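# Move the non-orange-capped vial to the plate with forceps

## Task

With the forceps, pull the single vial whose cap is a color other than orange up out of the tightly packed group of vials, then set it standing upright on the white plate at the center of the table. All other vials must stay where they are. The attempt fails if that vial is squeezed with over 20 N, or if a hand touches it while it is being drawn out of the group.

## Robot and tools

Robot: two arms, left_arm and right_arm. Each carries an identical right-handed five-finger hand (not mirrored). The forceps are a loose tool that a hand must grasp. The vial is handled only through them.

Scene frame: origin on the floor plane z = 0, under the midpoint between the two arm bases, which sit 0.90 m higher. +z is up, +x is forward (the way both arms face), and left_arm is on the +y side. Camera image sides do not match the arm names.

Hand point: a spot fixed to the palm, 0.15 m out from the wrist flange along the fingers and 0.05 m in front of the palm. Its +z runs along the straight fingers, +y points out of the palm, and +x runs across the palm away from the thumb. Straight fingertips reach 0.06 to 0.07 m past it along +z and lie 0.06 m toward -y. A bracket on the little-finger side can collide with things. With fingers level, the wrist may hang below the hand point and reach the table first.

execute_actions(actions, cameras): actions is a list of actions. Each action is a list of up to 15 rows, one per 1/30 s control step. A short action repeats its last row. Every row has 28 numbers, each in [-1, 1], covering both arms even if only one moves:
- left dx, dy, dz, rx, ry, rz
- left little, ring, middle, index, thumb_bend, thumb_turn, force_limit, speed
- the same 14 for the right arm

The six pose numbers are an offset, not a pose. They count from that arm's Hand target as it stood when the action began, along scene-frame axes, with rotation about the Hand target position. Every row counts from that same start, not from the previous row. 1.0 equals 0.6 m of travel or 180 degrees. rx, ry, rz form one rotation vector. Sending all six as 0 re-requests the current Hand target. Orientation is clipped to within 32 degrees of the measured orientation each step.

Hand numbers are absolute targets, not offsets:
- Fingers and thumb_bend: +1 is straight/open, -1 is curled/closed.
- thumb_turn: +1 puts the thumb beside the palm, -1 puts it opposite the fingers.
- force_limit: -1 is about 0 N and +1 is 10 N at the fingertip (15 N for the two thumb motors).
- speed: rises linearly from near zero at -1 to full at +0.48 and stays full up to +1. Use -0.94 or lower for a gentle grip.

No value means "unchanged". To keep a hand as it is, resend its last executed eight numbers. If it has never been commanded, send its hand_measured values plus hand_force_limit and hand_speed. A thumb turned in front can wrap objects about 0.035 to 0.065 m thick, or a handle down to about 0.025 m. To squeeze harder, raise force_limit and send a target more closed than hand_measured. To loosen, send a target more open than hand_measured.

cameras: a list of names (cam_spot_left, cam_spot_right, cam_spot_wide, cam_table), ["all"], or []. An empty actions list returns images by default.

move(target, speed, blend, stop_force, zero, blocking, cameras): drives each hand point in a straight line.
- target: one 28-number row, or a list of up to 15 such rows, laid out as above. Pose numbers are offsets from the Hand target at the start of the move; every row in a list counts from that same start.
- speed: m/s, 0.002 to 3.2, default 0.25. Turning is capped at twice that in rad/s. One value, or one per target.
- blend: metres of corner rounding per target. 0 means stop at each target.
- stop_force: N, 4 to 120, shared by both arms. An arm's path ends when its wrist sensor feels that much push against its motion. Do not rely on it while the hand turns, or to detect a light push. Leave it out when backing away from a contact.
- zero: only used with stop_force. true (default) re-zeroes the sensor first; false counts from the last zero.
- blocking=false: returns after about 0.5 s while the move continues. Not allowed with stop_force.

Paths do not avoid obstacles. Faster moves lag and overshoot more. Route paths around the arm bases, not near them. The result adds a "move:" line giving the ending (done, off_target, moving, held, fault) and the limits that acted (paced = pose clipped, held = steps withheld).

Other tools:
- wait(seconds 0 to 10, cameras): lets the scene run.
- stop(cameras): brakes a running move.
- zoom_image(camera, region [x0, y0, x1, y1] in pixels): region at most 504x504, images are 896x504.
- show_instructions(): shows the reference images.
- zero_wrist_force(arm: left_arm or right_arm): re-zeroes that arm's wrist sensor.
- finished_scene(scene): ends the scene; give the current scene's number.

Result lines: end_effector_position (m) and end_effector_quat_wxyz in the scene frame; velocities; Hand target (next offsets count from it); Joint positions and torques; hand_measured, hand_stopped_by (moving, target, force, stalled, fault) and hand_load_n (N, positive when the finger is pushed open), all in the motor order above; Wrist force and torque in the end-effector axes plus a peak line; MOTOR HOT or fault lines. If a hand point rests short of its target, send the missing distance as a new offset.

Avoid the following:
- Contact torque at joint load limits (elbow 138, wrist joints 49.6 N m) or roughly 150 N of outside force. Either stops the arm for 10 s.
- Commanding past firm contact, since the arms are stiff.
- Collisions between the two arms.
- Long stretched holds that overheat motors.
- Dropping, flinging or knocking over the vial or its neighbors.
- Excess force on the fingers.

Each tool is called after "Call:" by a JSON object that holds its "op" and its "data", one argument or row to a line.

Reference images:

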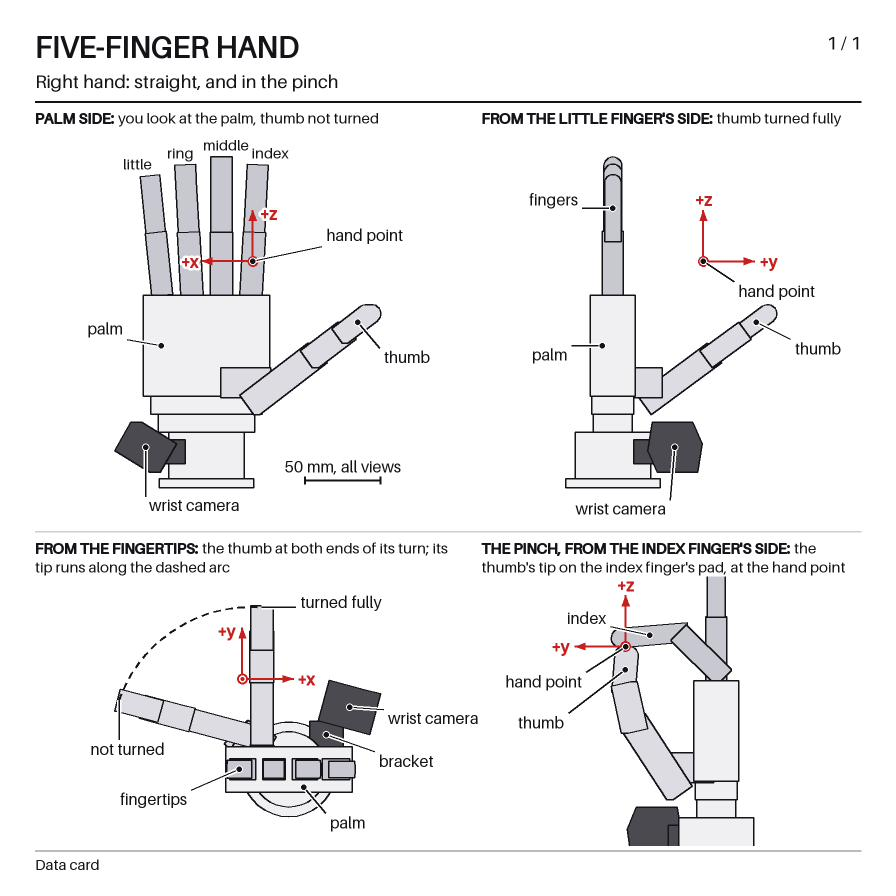

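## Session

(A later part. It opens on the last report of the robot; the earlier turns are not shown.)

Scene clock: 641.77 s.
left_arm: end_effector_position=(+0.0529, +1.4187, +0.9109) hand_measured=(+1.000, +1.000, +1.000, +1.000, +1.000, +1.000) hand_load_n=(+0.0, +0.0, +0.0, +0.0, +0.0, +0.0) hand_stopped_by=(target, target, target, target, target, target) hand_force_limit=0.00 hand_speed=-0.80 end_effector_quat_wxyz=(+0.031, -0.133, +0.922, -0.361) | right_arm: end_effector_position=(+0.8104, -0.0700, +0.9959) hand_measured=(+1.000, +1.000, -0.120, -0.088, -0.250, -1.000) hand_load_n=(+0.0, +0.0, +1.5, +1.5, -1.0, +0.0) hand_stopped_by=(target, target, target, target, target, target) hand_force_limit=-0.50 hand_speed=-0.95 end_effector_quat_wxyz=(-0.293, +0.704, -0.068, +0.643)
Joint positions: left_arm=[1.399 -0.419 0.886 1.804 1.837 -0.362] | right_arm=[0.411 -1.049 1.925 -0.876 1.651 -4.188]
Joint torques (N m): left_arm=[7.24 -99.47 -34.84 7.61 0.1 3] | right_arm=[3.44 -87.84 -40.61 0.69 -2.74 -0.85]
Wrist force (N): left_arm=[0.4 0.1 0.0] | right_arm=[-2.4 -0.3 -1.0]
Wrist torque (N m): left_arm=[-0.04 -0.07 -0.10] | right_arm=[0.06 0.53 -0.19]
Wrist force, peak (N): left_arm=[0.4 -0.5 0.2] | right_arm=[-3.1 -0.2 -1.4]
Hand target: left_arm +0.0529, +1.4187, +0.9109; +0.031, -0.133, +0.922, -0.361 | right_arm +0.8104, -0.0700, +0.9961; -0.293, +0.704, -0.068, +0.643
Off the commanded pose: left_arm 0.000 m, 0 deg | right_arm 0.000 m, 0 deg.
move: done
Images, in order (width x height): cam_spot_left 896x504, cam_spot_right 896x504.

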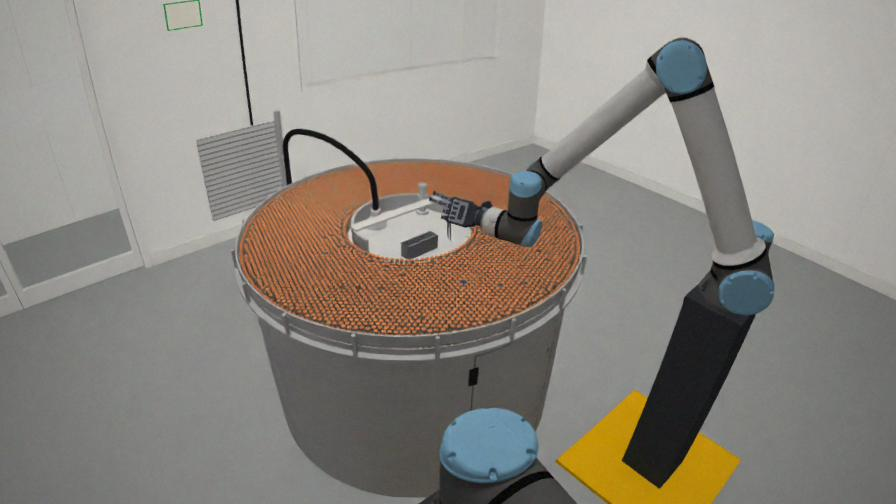

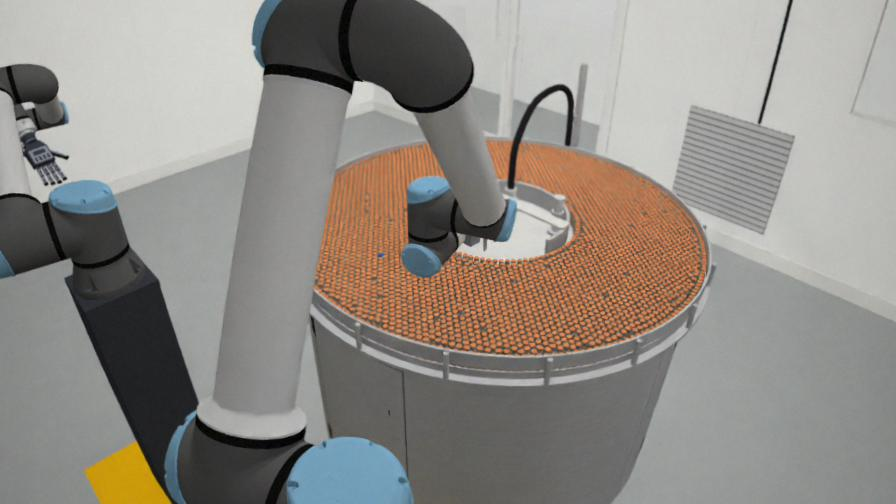

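Call:
{"op": "move", "data": {
  "target": [0,0,0,0,0,0,1,1,1,1,1,1,0,-0.8, 0,0,-0.005,0,0,0,1,1,-0.108,-0.08,-0.25,-1,-0.5,-0.95],
  "speed": 0.02,
  "cameras": ["cam_spot_left","cam_spot_right"]
}}

Call:
{"op": "zoom_image", "data": {
  "camera": "cam_spot_left",
  "region": [420, 200, 470, 250]
}}

Scene clock: 651.23 s.
left_arm: end_effector_position=(+0.0529, +1.4187, +0.9109) hand_measured=(+1.000, +1.000, +1.000, +1.000, +1.000, +1.000) hand_load_n=(+0.0, +0.0, +0.0, +0.0, +0.0, -0.5) hand_stopped_by=(target, target, target, target, target, target) hand_force_limit=0.00 hand_speed=-0.80 end_effector_quat_wxyz=(+0.031, -0.133, +0.922, -0.361) | right_arm: end_effector_position=(+0.8104, -0.0700, +0.9933) hand_measured=(+1.000, +1.000, -0.108, -0.080, -0.250, -1.000) hand_load_n=(+0.0, +0.0, +1.0, +1.0, -0.5, -0.5) hand_stopped_by=(target, target, target, target, target, target) hand_force_limit=-0.50 hand_speed=-0.95 end_effector_quat_wxyz=(-0.293, +0.704, -0.068, +0.643)
Joint positions: left_arm=[1.399 -0.419 0.886 1.804 1.837 -0.362] | right_arm=[0.411 -1.045 1.926 -0.88 1.651 -4.188]
Joint torques (N m): left_arm=[7.29 -100.93 -34.7 7.52 -0.05 2.95] | right_arm=[3.61 -59.59 -21.32 -3.75 -2.48 0.42]
Wrist force (N): left_arm=[0.2 0.2 -0.1] | right_arm=[-2.4 -0.1 -1.0]
Wrist torque (N m): left_arm=[-0.02 -0.02 -0.11] | right_arm=[0.09 0.52 -0.17]
Wrist force, peak (N): left_arm=[0.4 -0.4 -0.5] | right_arm=[-3.1 0.4 -1.2]
Hand target: left_arm +0.0529, +1.4187, +0.9109; +0.031, -0.133, +0.922, -0.361 | right_arm +0.8104, -0.0700, +0.9931; -0.293, +0.704, -0.068, +0.643
Off the commanded pose: left_arm 0.000 m, 0 deg | right_arm 0.000 m, 0 deg.
move: done
Images, in order (width x height): cam_spot_left 896x504, cam_spot_right 896x504.

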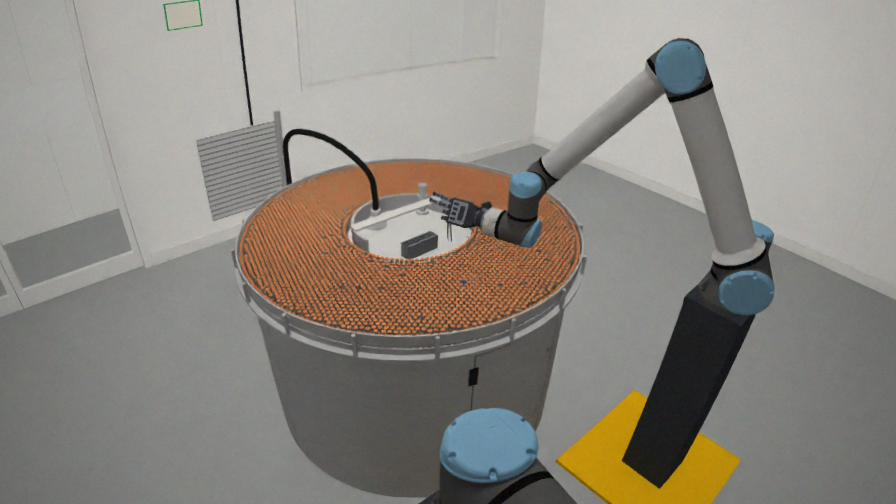

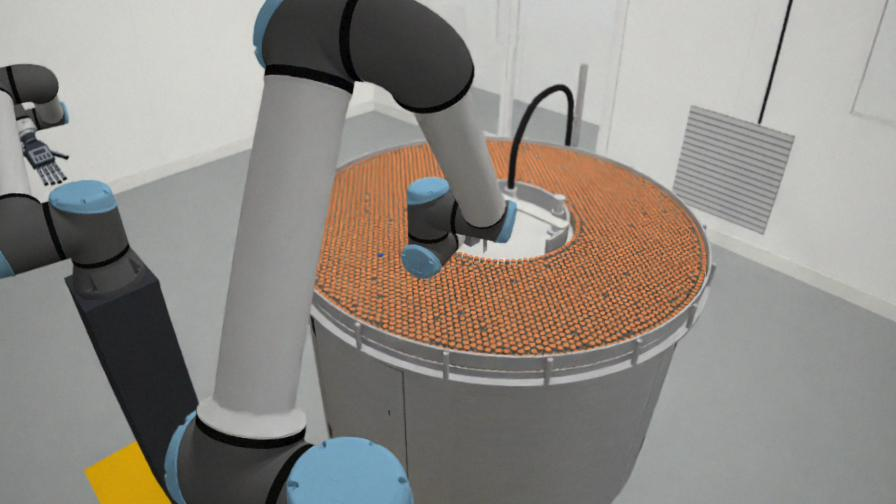

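Scaled by 10.080.

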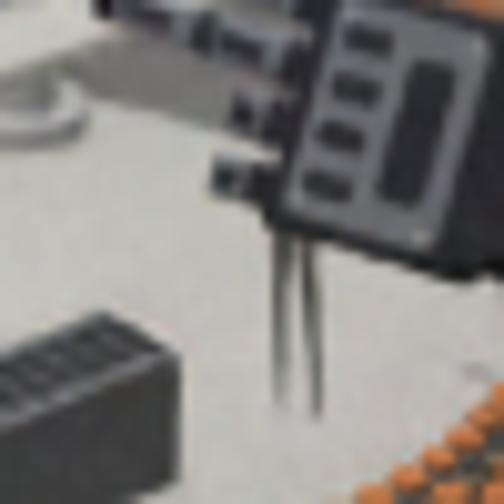

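Call:
{"op": "move", "data": {
  "target": [0,0,0,0,0,0,1,1,1,1,1,1,0,-0.8, 0,0,0,0,0,0,1,1,-0.1,-0.074,-0.25,-1,-0.5,-0.95],
  "speed": 0.02,
  "cameras": ["cam_spot_left","cam_spot_right"]
}}

Call:
{"op": "zoom_image", "data": {
  "camera": "cam_spot_left",
  "region": [420, 200, 470, 250]
}}

Scene clock: 656.43 s.
left_arm: end_effector_position=(+0.0529, +1.4187, +0.9109) hand_measured=(+1.000, +1.000, +1.000, +1.000, +1.000, +1.000) hand_load_n=(-0.5, +0.0, +0.0, -0.5, +0.0, +0.0) hand_stopped_by=(target, target, target, target, target, target) hand_force_limit=0.00 hand_speed=-0.80 end_effector_quat_wxyz=(+0.031, -0.133, +0.922, -0.361) | right_arm: end_effector_position=(+0.8104, -0.0700, +0.9931) hand_measured=(+1.000, +1.000, -0.100, -0.074, -0.250, -1.000) hand_load_n=(+0.0, +0.0, +0.0, +1.0, -0.5, +0.0) hand_stopped_by=(target, target, target, target, target, target) hand_force_limit=-0.50 hand_speed=-0.95 end_effector_quat_wxyz=(-0.293, +0.704, -0.068, +0.643)
Joint positions: left_arm=[1.399 -0.419 0.886 1.804 1.837 -0.362] | right_arm=[0.411 -1.045 1.926 -0.88 1.651 -4.188]
Joint torques (N m): left_arm=[8.2 -99.6 -35.12 7.94 0.12 3.1] | right_arm=[3.06 -61.86 -21.56 -3.36 -2.79 0.87]
Wrist force (N): left_arm=[0.1 -0.3 -0.3] | right_arm=[-2.6 -0.1 -1.3]
Wrist torque (N m): left_arm=[-0.09 -0.01 -0.13] | right_arm=[0.11 0.57 -0.19]
Wrist force, peak (N): left_arm=[0.4 -0.5 -0.3] | right_arm=[-2.9 0.0 -1.6]
Hand target: left_arm +0.0529, +1.4187, +0.9109; +0.031, -0.133, +0.922, -0.361 | right_arm +0.8104, -0.0700, +0.9931; -0.293, +0.704, -0.068, +0.643
Off the commanded pose: left_arm 0.000 m, 0 deg | right_arm 0.000 m, 0 deg.
move: done
Images, in order (width x height): cam_spot_left 896x504, cam_spot_right 896x504.

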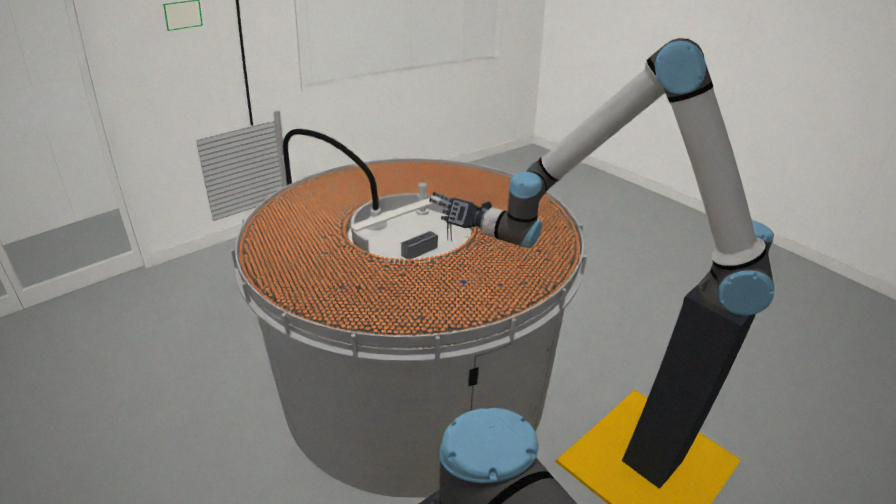

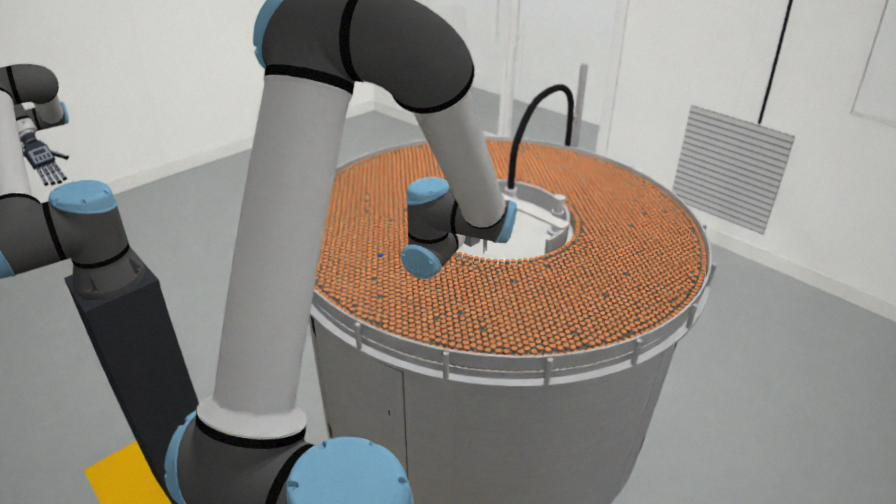

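Scaled by 10.080.

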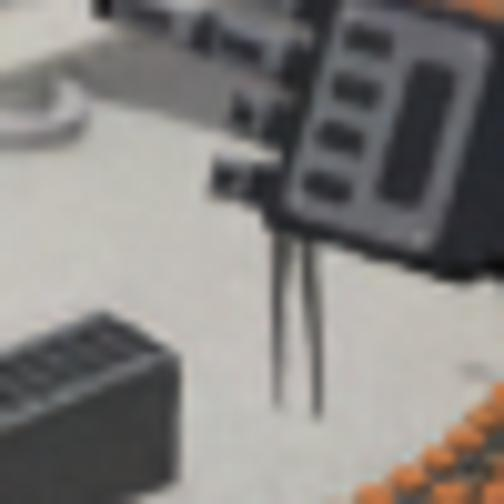

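Call:
{"op": "move", "data": {
  "target": [
    [0,0,0,0,0,0,1,1,1,1,1,1,0,-0.8, 0,0,0.13,0,0,0,1,1,-0.1,-0.074,-0.25,-1,-0.5,-0.95],
    [0,0,0,0,0,0,1,1,1,1,1,1,0,-0.8, 0.031,0.149,0.13,0,0,-0.0911,1,1,-0.1,-0.074,-0.25,-1,-0.5,-0.95]
  ],
  "speed": 0.08,
  "blend": [0.02,0],
  "cameras": ["cam_spot_left","cam_spot_right","cam_table"]
}}

Call:
{"op": "zoom_image", "data": {
  "camera": "cam_spot_left",
  "region": [390, 180, 460, 250]
}}

Call:
{"op": "zoom_image", "data": {
  "camera": "cam_spot_right",
  "region": [430, 170, 500, 240]
}}

Call:
{"op": "zoom_image", "data": {
  "camera": "cam_table",
  "region": [370, 60, 470, 160]
}}

Scene clock: 693.53 s.
left_arm: end_effector_position=(+0.0529, +1.4187, +0.9109) hand_measured=(+1.000, +1.000, +1.000, +1.000, +1.000, +1.000) hand_load_n=(+0.0, +0.0, +0.0, +0.0, +0.0, +0.0) hand_stopped_by=(target, target, target, target, target, target) hand_force_limit=0.00 hand_speed=-0.80 end_effector_quat_wxyz=(+0.031, -0.133, +0.922, -0.361) | right_arm: end_effector_position=(+0.8289, +0.0194, +1.0711) hand_measured=(+1.000, +1.000, -0.100, -0.074, -0.250, -1.000) hand_load_n=(+0.0, +0.0, +0.0, +0.5, +0.0, +0.0) hand_stopped_by=(target, target, target, target, target, target) hand_force_limit=-0.50 hand_speed=-0.95 end_effector_quat_wxyz=(-0.199, +0.687, -0.168, +0.679)
Joint positions: left_arm=[1.399 -0.419 0.886 1.804 1.837 -0.362] | right_arm=[0.6 -0.982 1.624 -0.642 2.125 -4.187]
Joint torques (N m): left_arm=[7.83 -99.9 -35.19 7.35 -0.11 3.05] | right_arm=[10.38 -69.89 -44.86 1.42 3.25 1.71]
Wrist force (N): left_arm=[0.4 0.0 -0.1] | right_arm=[-2.6 -0.5 -1.0]
Wrist torque (N m): left_arm=[-0.06 -0.05 -0.10] | right_arm=[0.03 0.54 -0.19]
Wrist force, peak (N): left_arm=[0.3 0.2 -0.7] | right_arm=[-3.4 0.7 -1.3]
Hand target: left_arm +0.0529, +1.4187, +0.9109; +0.031, -0.133, +0.922, -0.361 | right_arm +0.8290, +0.0194, +1.0711; -0.199, +0.687, -0.168, +0.679
Off the commanded pose: left_arm 0.000 m, 0 deg | right_arm 0.000 m, 0 deg.
move: done
Images, in order (width x height): cam_spot_left 896x504, cam_spot_right 896x504, cam_table 896x504.

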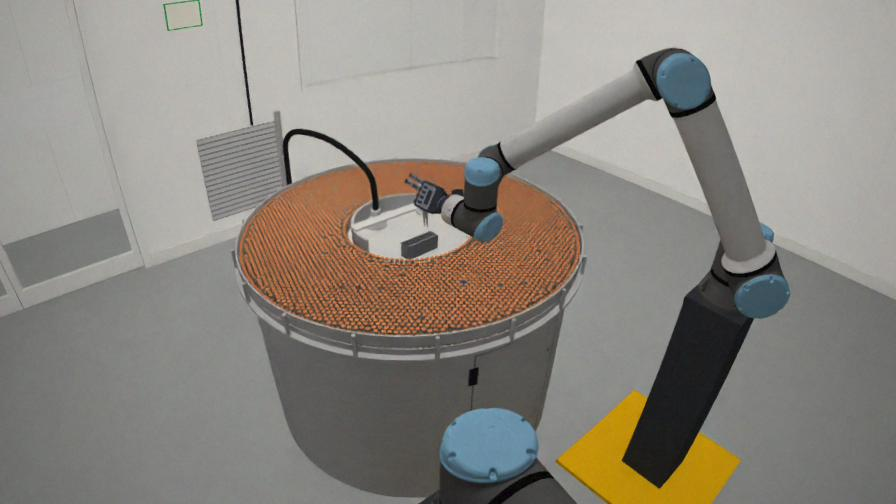

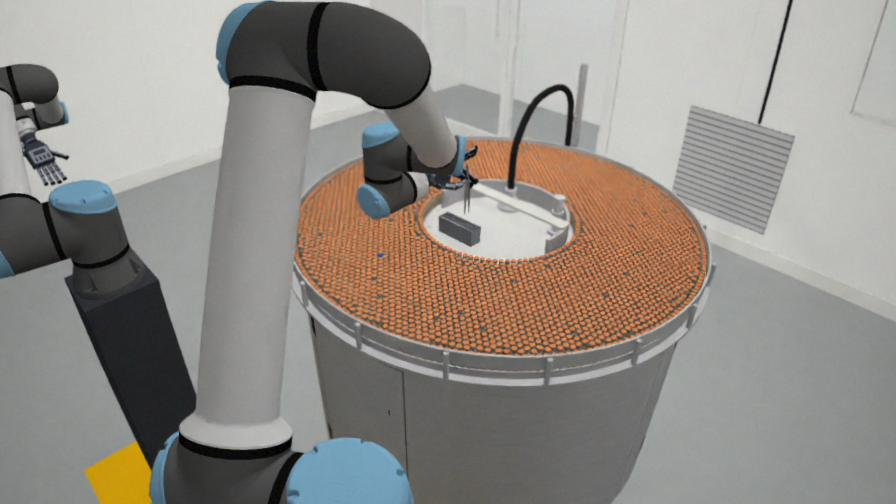

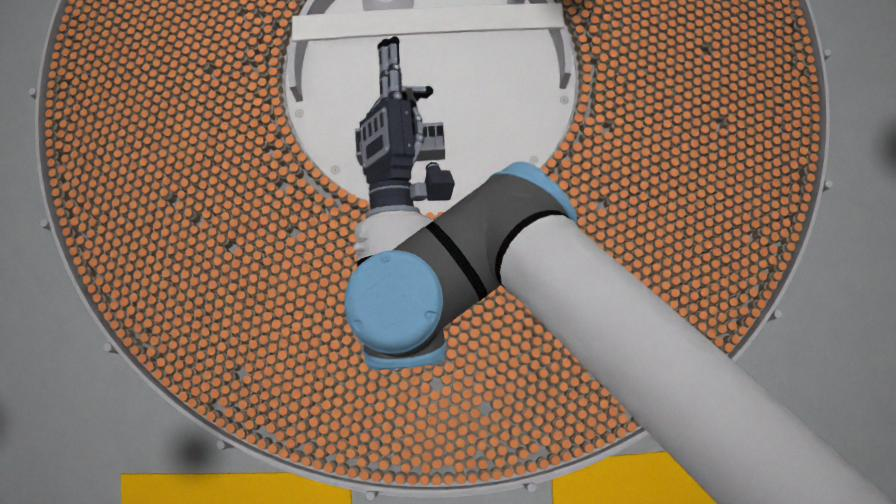

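Scaled by 7.200.

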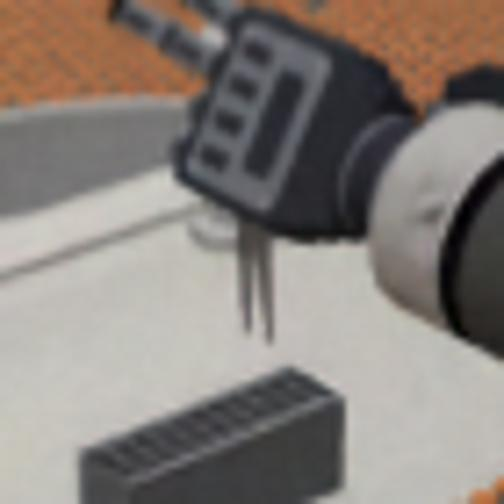

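Scaled by 7.200.

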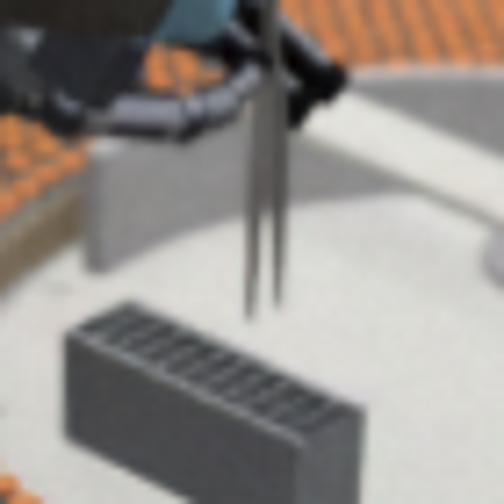

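Scaled by 5.040.

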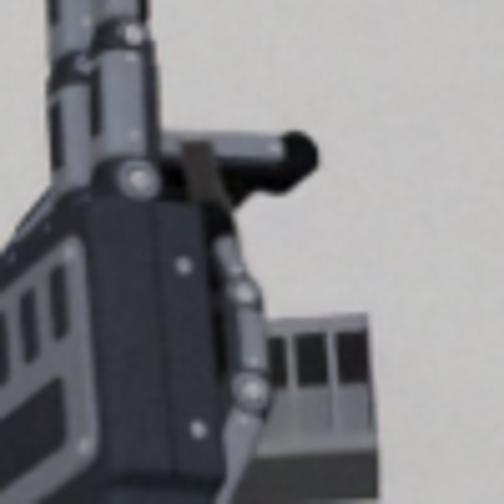

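Call:
{"op": "move", "data": {
  "target": [0,0,0,0,0,0,1,1,1,1,1,1,0,-0.8, 0.0017,0.0037,-0.04,0,0,0,1,1,-0.1,-0.074,-0.25,-1,-0.5,-0.95],
  "speed": 0.05,
  "cameras": ["cam_spot_left","cam_spot_right"]
}}

Call:
{"op": "zoom_image", "data": {
  "camera": "cam_spot_left",
  "region": [390, 200, 450, 260]
}}

Call:
{"op": "zoom_image", "data": {
  "camera": "cam_spot_right",
  "region": [435, 190, 495, 250]
}}

Scene clock: 715.70 s.
left_arm: end_effector_position=(+0.0529, +1.4187, +0.9109) hand_measured=(+1.000, +1.000, +1.000, +1.000, +1.000, +1.000) hand_load_n=(+0.5, -0.5, +0.0, +0.0, +0.0, +0.0) hand_stopped_by=(target, target, target, target, target, target) hand_force_limit=0.00 hand_speed=-0.80 end_effector_quat_wxyz=(+0.031, -0.133, +0.922, -0.361) | right_arm: end_effector_position=(+0.8300, +0.0216, +1.0474) hand_measured=(+1.000, +1.000, -0.100, -0.074, -0.250, -1.000) hand_load_n=(+0.0, +0.0, +0.0, +0.5, -0.5, +0.0) hand_stopped_by=(target, target, target, target, target, target) hand_force_limit=-0.50 hand_speed=-0.95 end_effector_quat_wxyz=(-0.199, +0.687, -0.168, +0.679) end_effector_velocity=(+0.001, +0.000, -0.002) end_effector_angular_velocity=(+0.002, -0.001, -0.001)
Joint positions: left_arm=[1.399 -0.419 0.886 1.804 1.837 -0.362] | right_arm=[0.601 -0.955 1.629 -0.674 2.127 -4.187]
Joint velocities: left_arm=[within noise] | right_arm=[0 0.003 0 -0.005 0 0.001]
Joint torques (N m): left_arm=[6.3 -99.48 -34.84 7.19 0.06 2.93] | right_arm=[9.45 -76.3 -25.45 -3.42 3.44 0.4]
Wrist force (N): left_arm=[0.2 -0.1 0.1] | right_arm=[-2.8 -0.3 -0.9]
Wrist torque (N m): left_arm=[-0.08 -0.04 -0.11] | right_arm=[0.05 0.56 -0.21]
Wrist force, peak (N): left_arm=[0.7 -0.2 -0.2] | right_arm=[-3.1 0.1 -0.9]
Hand target: left_arm +0.0529, +1.4187, +0.9109; +0.031, -0.133, +0.922, -0.361 | right_arm +0.8300, +0.0217, +1.0471; -0.199, +0.687, -0.168, +0.679
Off the commanded pose: left_arm 0.000 m, 0 deg | right_arm 0.000 m, 0 deg.
move: done
Images, in order (width x height): cam_spot_left 896x504, cam_spot_right 896x504.

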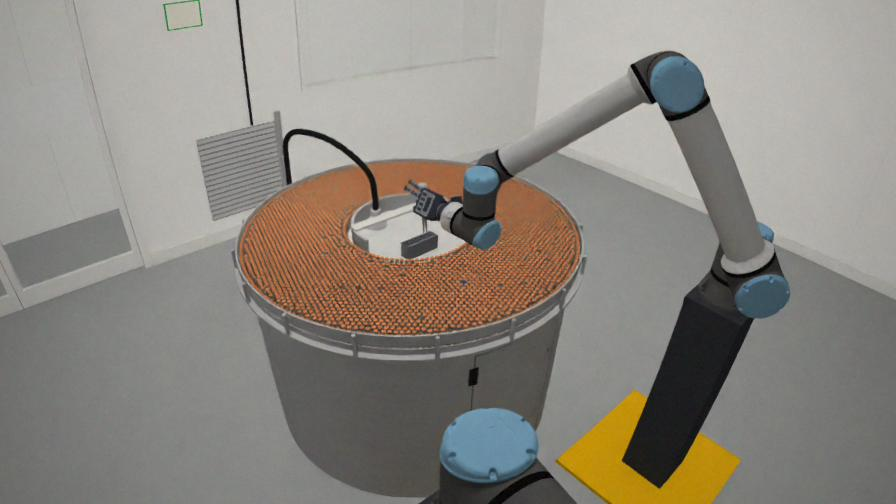

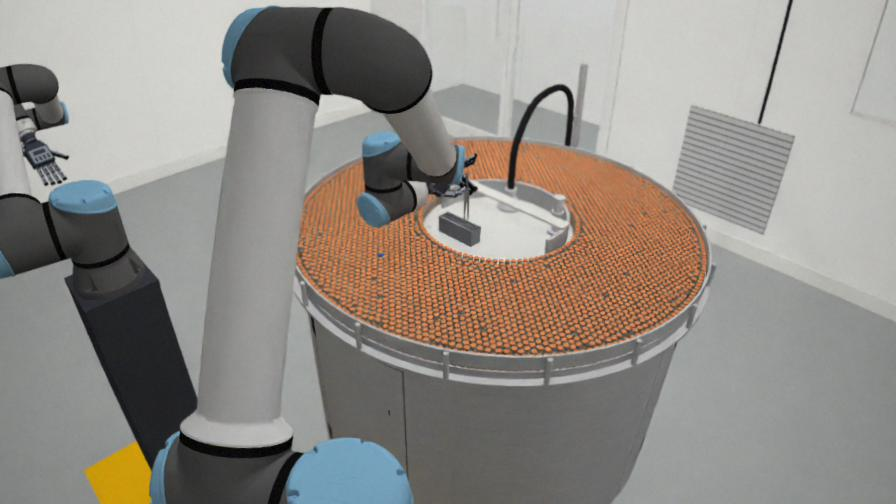

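Scaled by 8.400.

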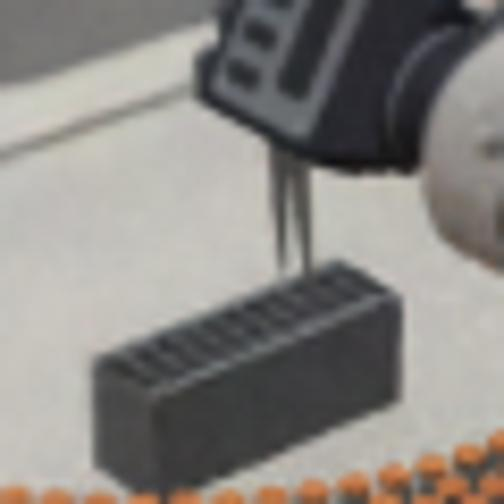

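Scaled by 8.400.

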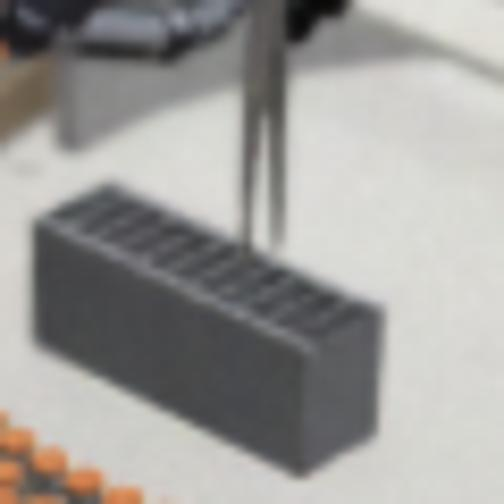

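Call:
{"op": "move", "data": {
  "target": [0,0,0,0,0,0,1,1,1,1,1,1,0,-0.8, 0.0025,0.0012,-0.1083,0,0,0,1,1,-0.1,-0.074,-0.25,-1,-0.5,-0.95],
  "speed": 0.015,
  "stop_force": 4,
  "cameras": ["cam_spot_left","cam_spot_right"]
}}

Call:
{"op": "zoom_image", "data": {
  "camera": "cam_spot_left",
  "region": [390, 200, 450, 260]
}}

Call:
{"op": "zoom_image", "data": {
  "camera": "cam_spot_right",
  "region": [435, 180, 495, 240]
}}

Scene clock: 728.73 s.
left_arm: end_effector_position=(+0.0529, +1.4187, +0.9109) hand_measured=(+1.000, +1.000, +1.000, +1.000, +1.000, +1.000) hand_load_n=(+0.0, +0.0, +0.0, +0.0, +0.0, +0.0) hand_stopped_by=(target, target, target, target, target, target) hand_force_limit=0.00 hand_speed=-0.80 end_effector_quat_wxyz=(+0.031, -0.133, +0.922, -0.361) | right_arm: end_effector_position=(+0.8314, +0.0223, +0.9860) hand_measured=(+1.000, +1.000, -0.100, -0.074, -0.250, -1.000) hand_load_n=(+0.0, +0.0, +1.5, +0.5, -1.0, +0.0) hand_stopped_by=(target, target, target, target, target, target) hand_force_limit=-0.50 hand_speed=-0.95 end_effector_quat_wxyz=(-0.199, +0.687, -0.168, +0.679)
Joint positions: left_arm=[1.399 -0.419 0.886 1.804 1.837 -0.362] | right_arm=[0.601 -0.887 1.646 -0.758 2.127 -4.187]
Joint torques (N m): left_arm=[6.69 -100.18 -34.72 7.66 0.28 2.9] | right_arm=[-11.03 -107.91 -41.73 1.21 -2.95 1.35]
Wrist force (N): left_arm=[0.1 -0.1 0.0] | right_arm=[-2.4 -0.1 -0.9]
Wrist torque (N m): left_arm=[-0.08 -0.01 -0.13] | right_arm=[0.11 0.48 -0.18]
Wrist force, peak (N): left_arm=[0.7 -0.2 0.1] | right_arm=[1.5 -3.2 -0.6]
Hand target: left_arm +0.0529, +1.4187, +0.9109; +0.031, -0.133, +0.922, -0.361 | right_arm +0.8314, +0.0223, +0.9860; -0.199, +0.687, -0.168, +0.679 (not the last commanded pose)
Off the commanded pose: left_arm 0.000 m, 0 deg | right_arm 0.004 m, 0 deg.
move: contact (right_arm)
Images, in order (width x height): cam_spot_left 896x504, cam_spot_right 896x504.

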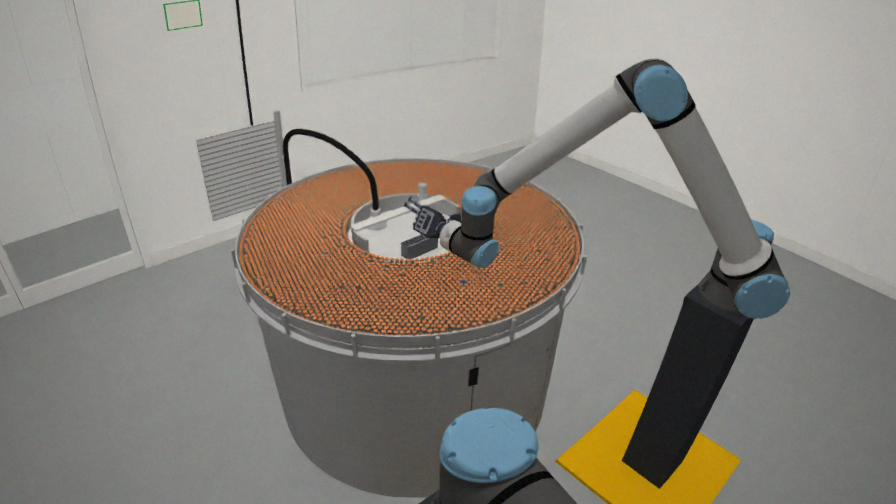

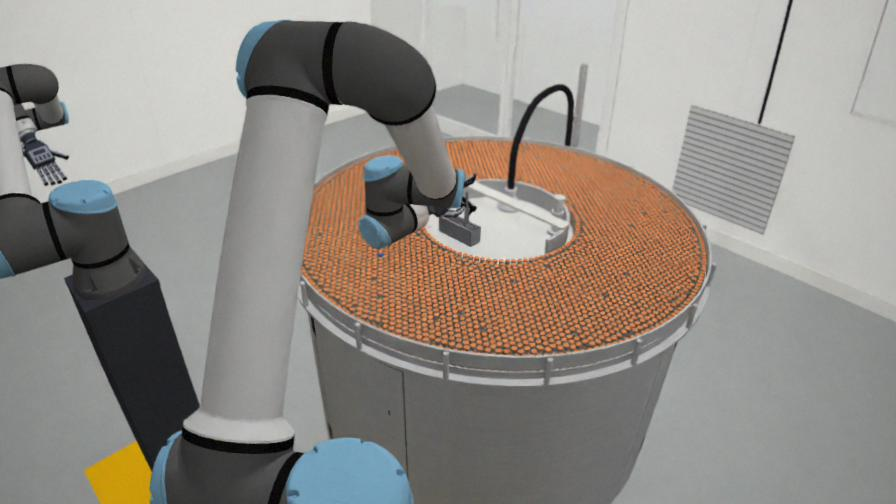

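Scaled by 8.400.

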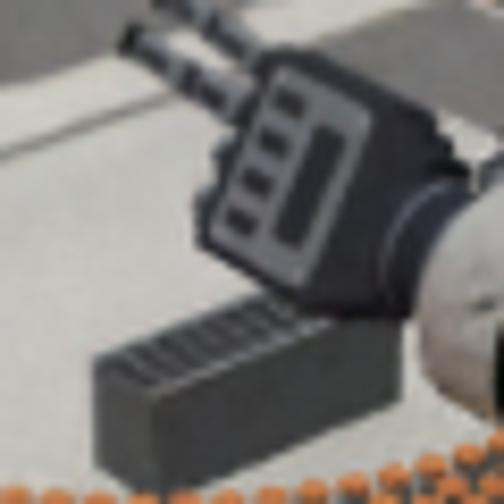

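Scaled by 8.400.

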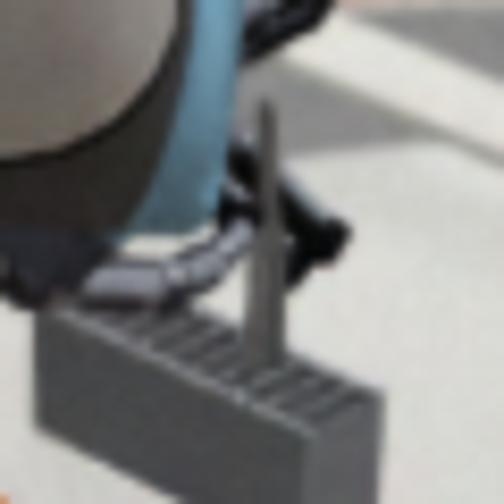

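Call:
{"op": "move", "data": {
  "target": [
    [0,0,0,0,0,0,1,1,1,1,1,1,0,-0.8, 0,0,0,0,0,0,1,1,0.15,0.15,-0.25,-1,-0.5,-0.7],
    [0,0,0,0,0,0,1,1,1,1,1,1,0,-0.8, 0.002,0,0.04,0,0,0,1,1,0.15,0.15,-0.25,-1,-0.5,-0.7]
  ],
  "speed": 0.04,
  "cameras": ["cam_spot_left","cam_spot_right","cam_table"]
}}

Call:
{"op": "zoom_image", "data": {
  "camera": "cam_table",
  "region": [380, 80, 450, 150]
}}

Call:
{"op": "zoom_image", "data": {
  "camera": "cam_spot_right",
  "region": [435, 180, 495, 240]
}}

Scene clock: 739.07 s.
left_arm: end_effector_position=(+0.0529, +1.4187, +0.9109) hand_measured=(+1.000, +1.000, +1.000, +1.000, +1.000, +1.000) hand_load_n=(+0.0, +0.0, +0.0, +0.0, +0.0, -0.5) hand_stopped_by=(target, target, target, target, target, target) hand_force_limit=0.00 hand_speed=-0.80 end_effector_quat_wxyz=(+0.031, -0.133, +0.922, -0.361) | right_arm: end_effector_position=(+0.8326, +0.0223, +1.0098) hand_measured=(+1.000, +1.000, +0.150, +0.150, -0.250, -1.000) hand_load_n=(+0.0, +0.0, +0.0, +0.0, +0.0, +0.0) hand_stopped_by=(target, target, target, target, target, target) hand_force_limit=-0.50 hand_speed=-0.70 end_effector_quat_wxyz=(-0.199, +0.687, -0.168, +0.679)
Joint positions: left_arm=[1.399 -0.419 0.886 1.804 1.837 -0.362] | right_arm=[0.6 -0.913 1.637 -0.724 2.126 -4.187]
Joint torques (N m): left_arm=[6.51 -100.94 -34.65 7.2 0.2 3.04] | right_arm=[-10.25 -105.69 -43.27 1.51 -3.16 -0.14]
Wrist force (N): left_arm=[0.5 -0.3 -0.3] | right_arm=[-1.9 -0.3 -1.1]
Wrist torque (N m): left_arm=[-0.09 -0.06 -0.11] | right_arm=[0.08 0.44 -0.16]
Wrist force, peak (N): left_arm=[0.7 -0.2 -0.4] | right_arm=[-2.8 -0.3 -1.6]
Hand target: left_arm +0.0529, +1.4187, +0.9109; +0.031, -0.133, +0.922, -0.361 | right_arm +0.8326, +0.0223, +1.0100; -0.199, +0.687, -0.168, +0.679
Off the commanded pose: left_arm 0.000 m, 0 deg | right_arm 0.000 m, 0 deg.
move: done
Images, in order (width x height): cam_spot_left 896x504, cam_spot_right 896x504, cam_table 896x504.

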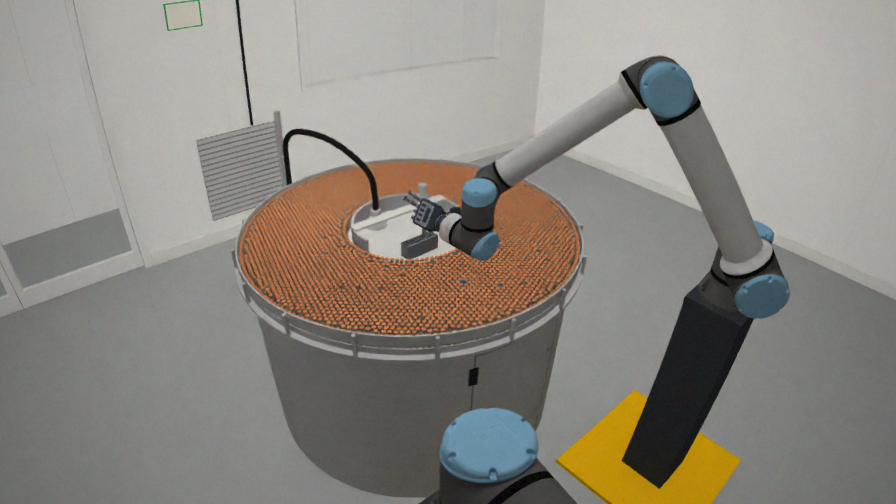

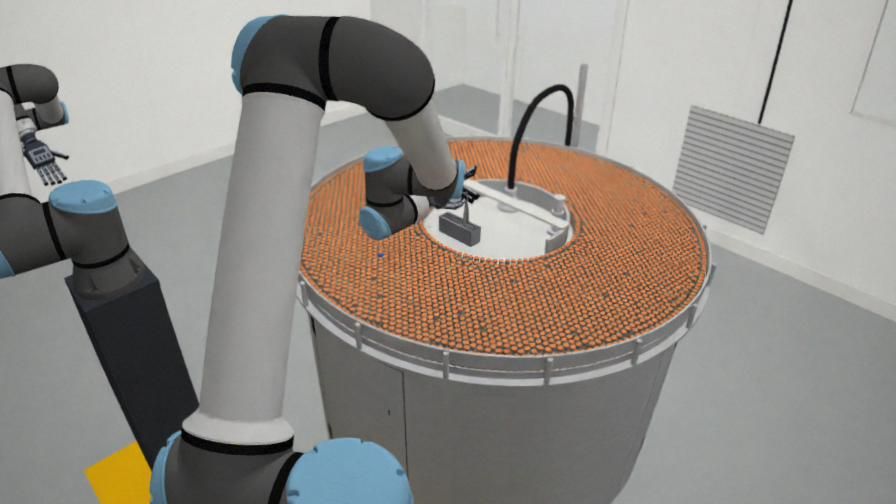

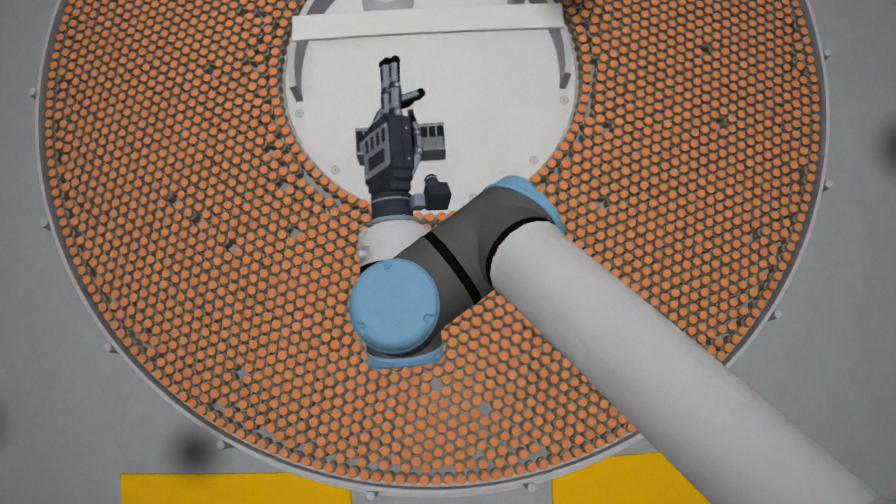

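Scaled by 7.200.

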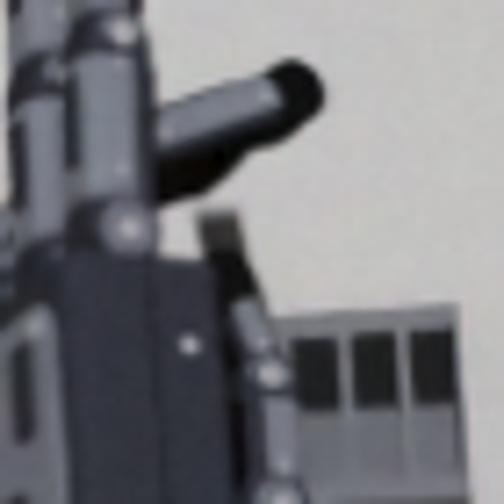

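Scaled by 8.400.

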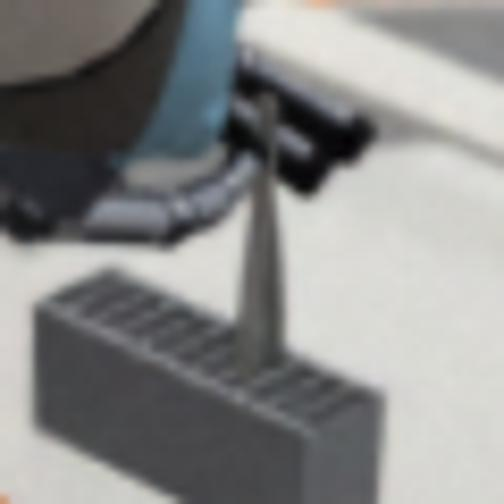

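Call:
{"op": "move", "data": {
  "target": [0,0,0,0,0,0,1,1,1,1,1,1,0,-0.8, 0.0067,0.001,0.0133,0,0,0,1,1,0.15,0.15,-0.25,-1,-0.5,-0.7],
  "speed": 0.03,
  "cameras": ["cam_spot_right","cam_table"]
}}

Call:
{"op": "zoom_image", "data": {
  "camera": "cam_table",
  "region": [380, 80, 450, 150]
}}

Call:
{"op": "zoom_image", "data": {
  "camera": "cam_spot_right",
  "region": [440, 180, 490, 230]
}}

Scene clock: 753.33 s.
left_arm: end_effector_position=(+0.0529, +1.4187, +0.9109) hand_measured=(+1.000, +1.000, +1.000, +1.000, +1.000, +1.000) hand_load_n=(+0.0, +0.0, +0.0, +0.0, -0.5, +0.0) hand_stopped_by=(target, target, target, target, target, target) hand_force_limit=0.00 hand_speed=-0.80 end_effector_quat_wxyz=(+0.031, -0.133, +0.922, -0.361) | right_arm: end_effector_position=(+0.8365, +0.0229, +1.0178) hand_measured=(+1.000, +1.000, +0.150, +0.150, -0.250, -1.000) hand_load_n=(+0.0, +0.0, +0.0, +0.0, +0.0, +0.0) hand_stopped_by=(target, target, target, target, target, target) hand_force_limit=-0.50 hand_speed=-0.70 end_effector_quat_wxyz=(-0.199, +0.687, -0.168, +0.679)
Joint positions: left_arm=[1.399 -0.419 0.886 1.804 1.837 -0.362] | right_arm=[0.598 -0.917 1.627 -0.71 2.124 -4.187]
Joint torques (N m): left_arm=[7.4 -100.93 -34.32 7.27 0.26 3.15] | right_arm=[-8.31 -108.11 -43.4 1.46 -2.98 0.14]
Wrist force (N): left_arm=[0.3 0.1 -0.2] | right_arm=[-2.5 -0.5 -0.9]
Wrist torque (N m): left_arm=[-0.05 -0.04 -0.11] | right_arm=[0.04 0.52 -0.21]
Wrist force, peak (N): left_arm=[0.7 0.1 0.1] | right_arm=[-2.9 -0.6 -1.0]
Hand target: left_arm +0.0529, +1.4187, +0.9109; +0.031, -0.133, +0.922, -0.361 | right_arm +0.8366, +0.0229, +1.0180; -0.199, +0.687, -0.168, +0.679
Off the commanded pose: left_arm 0.000 m, 0 deg | right_arm 0.000 m, 0 deg.
move: done
Images, in order (width x height): cam_spot_right 896x504, cam_table 896x504.

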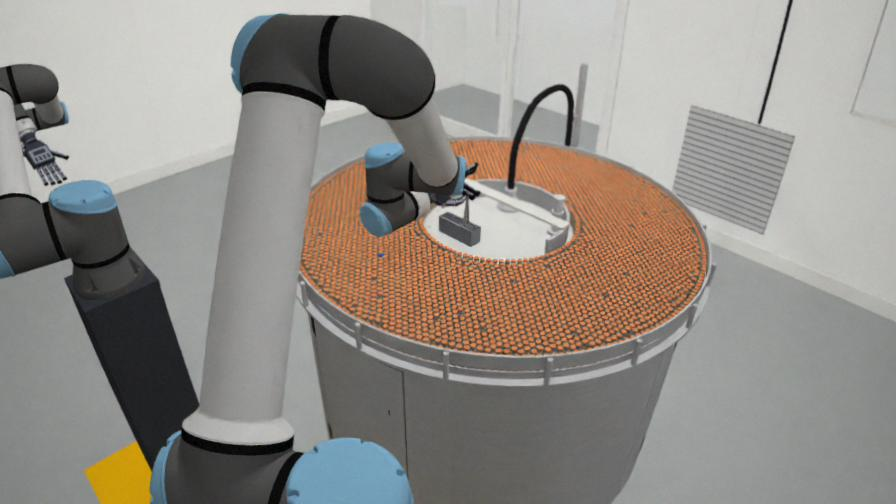

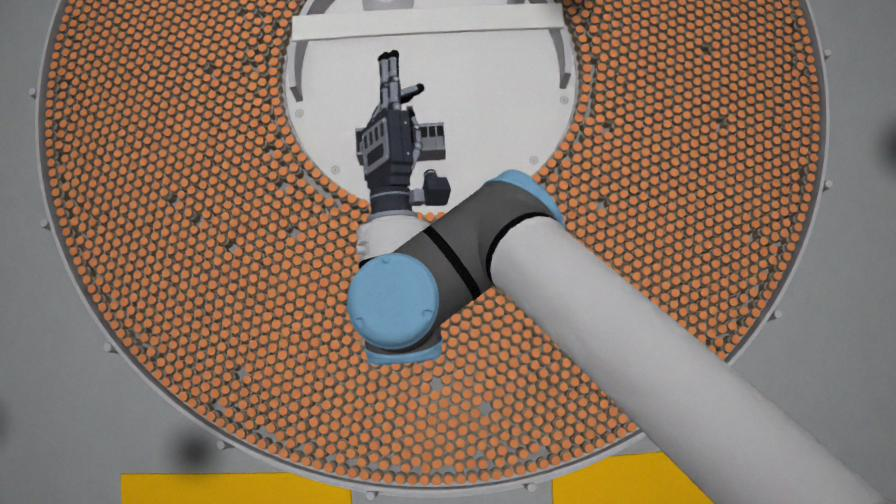

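Scaled by 7.200.

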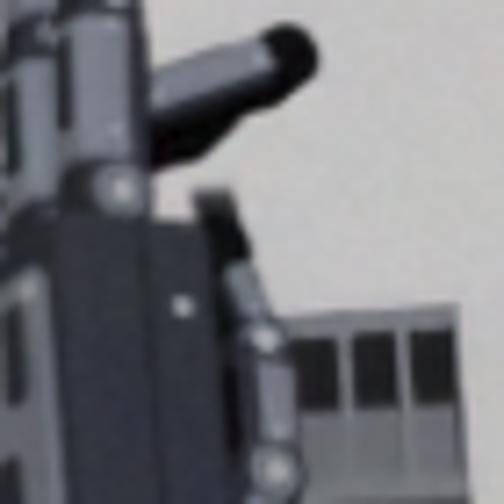

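Scaled by 10.080.

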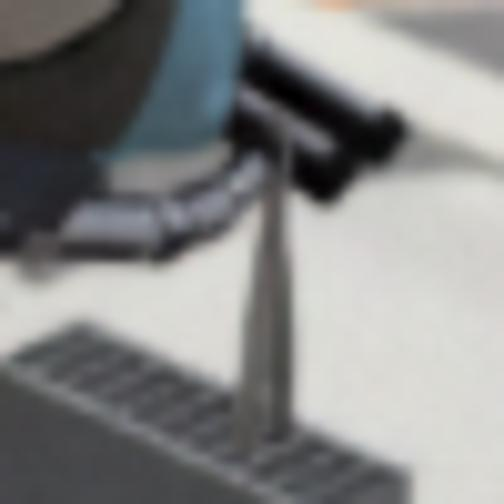

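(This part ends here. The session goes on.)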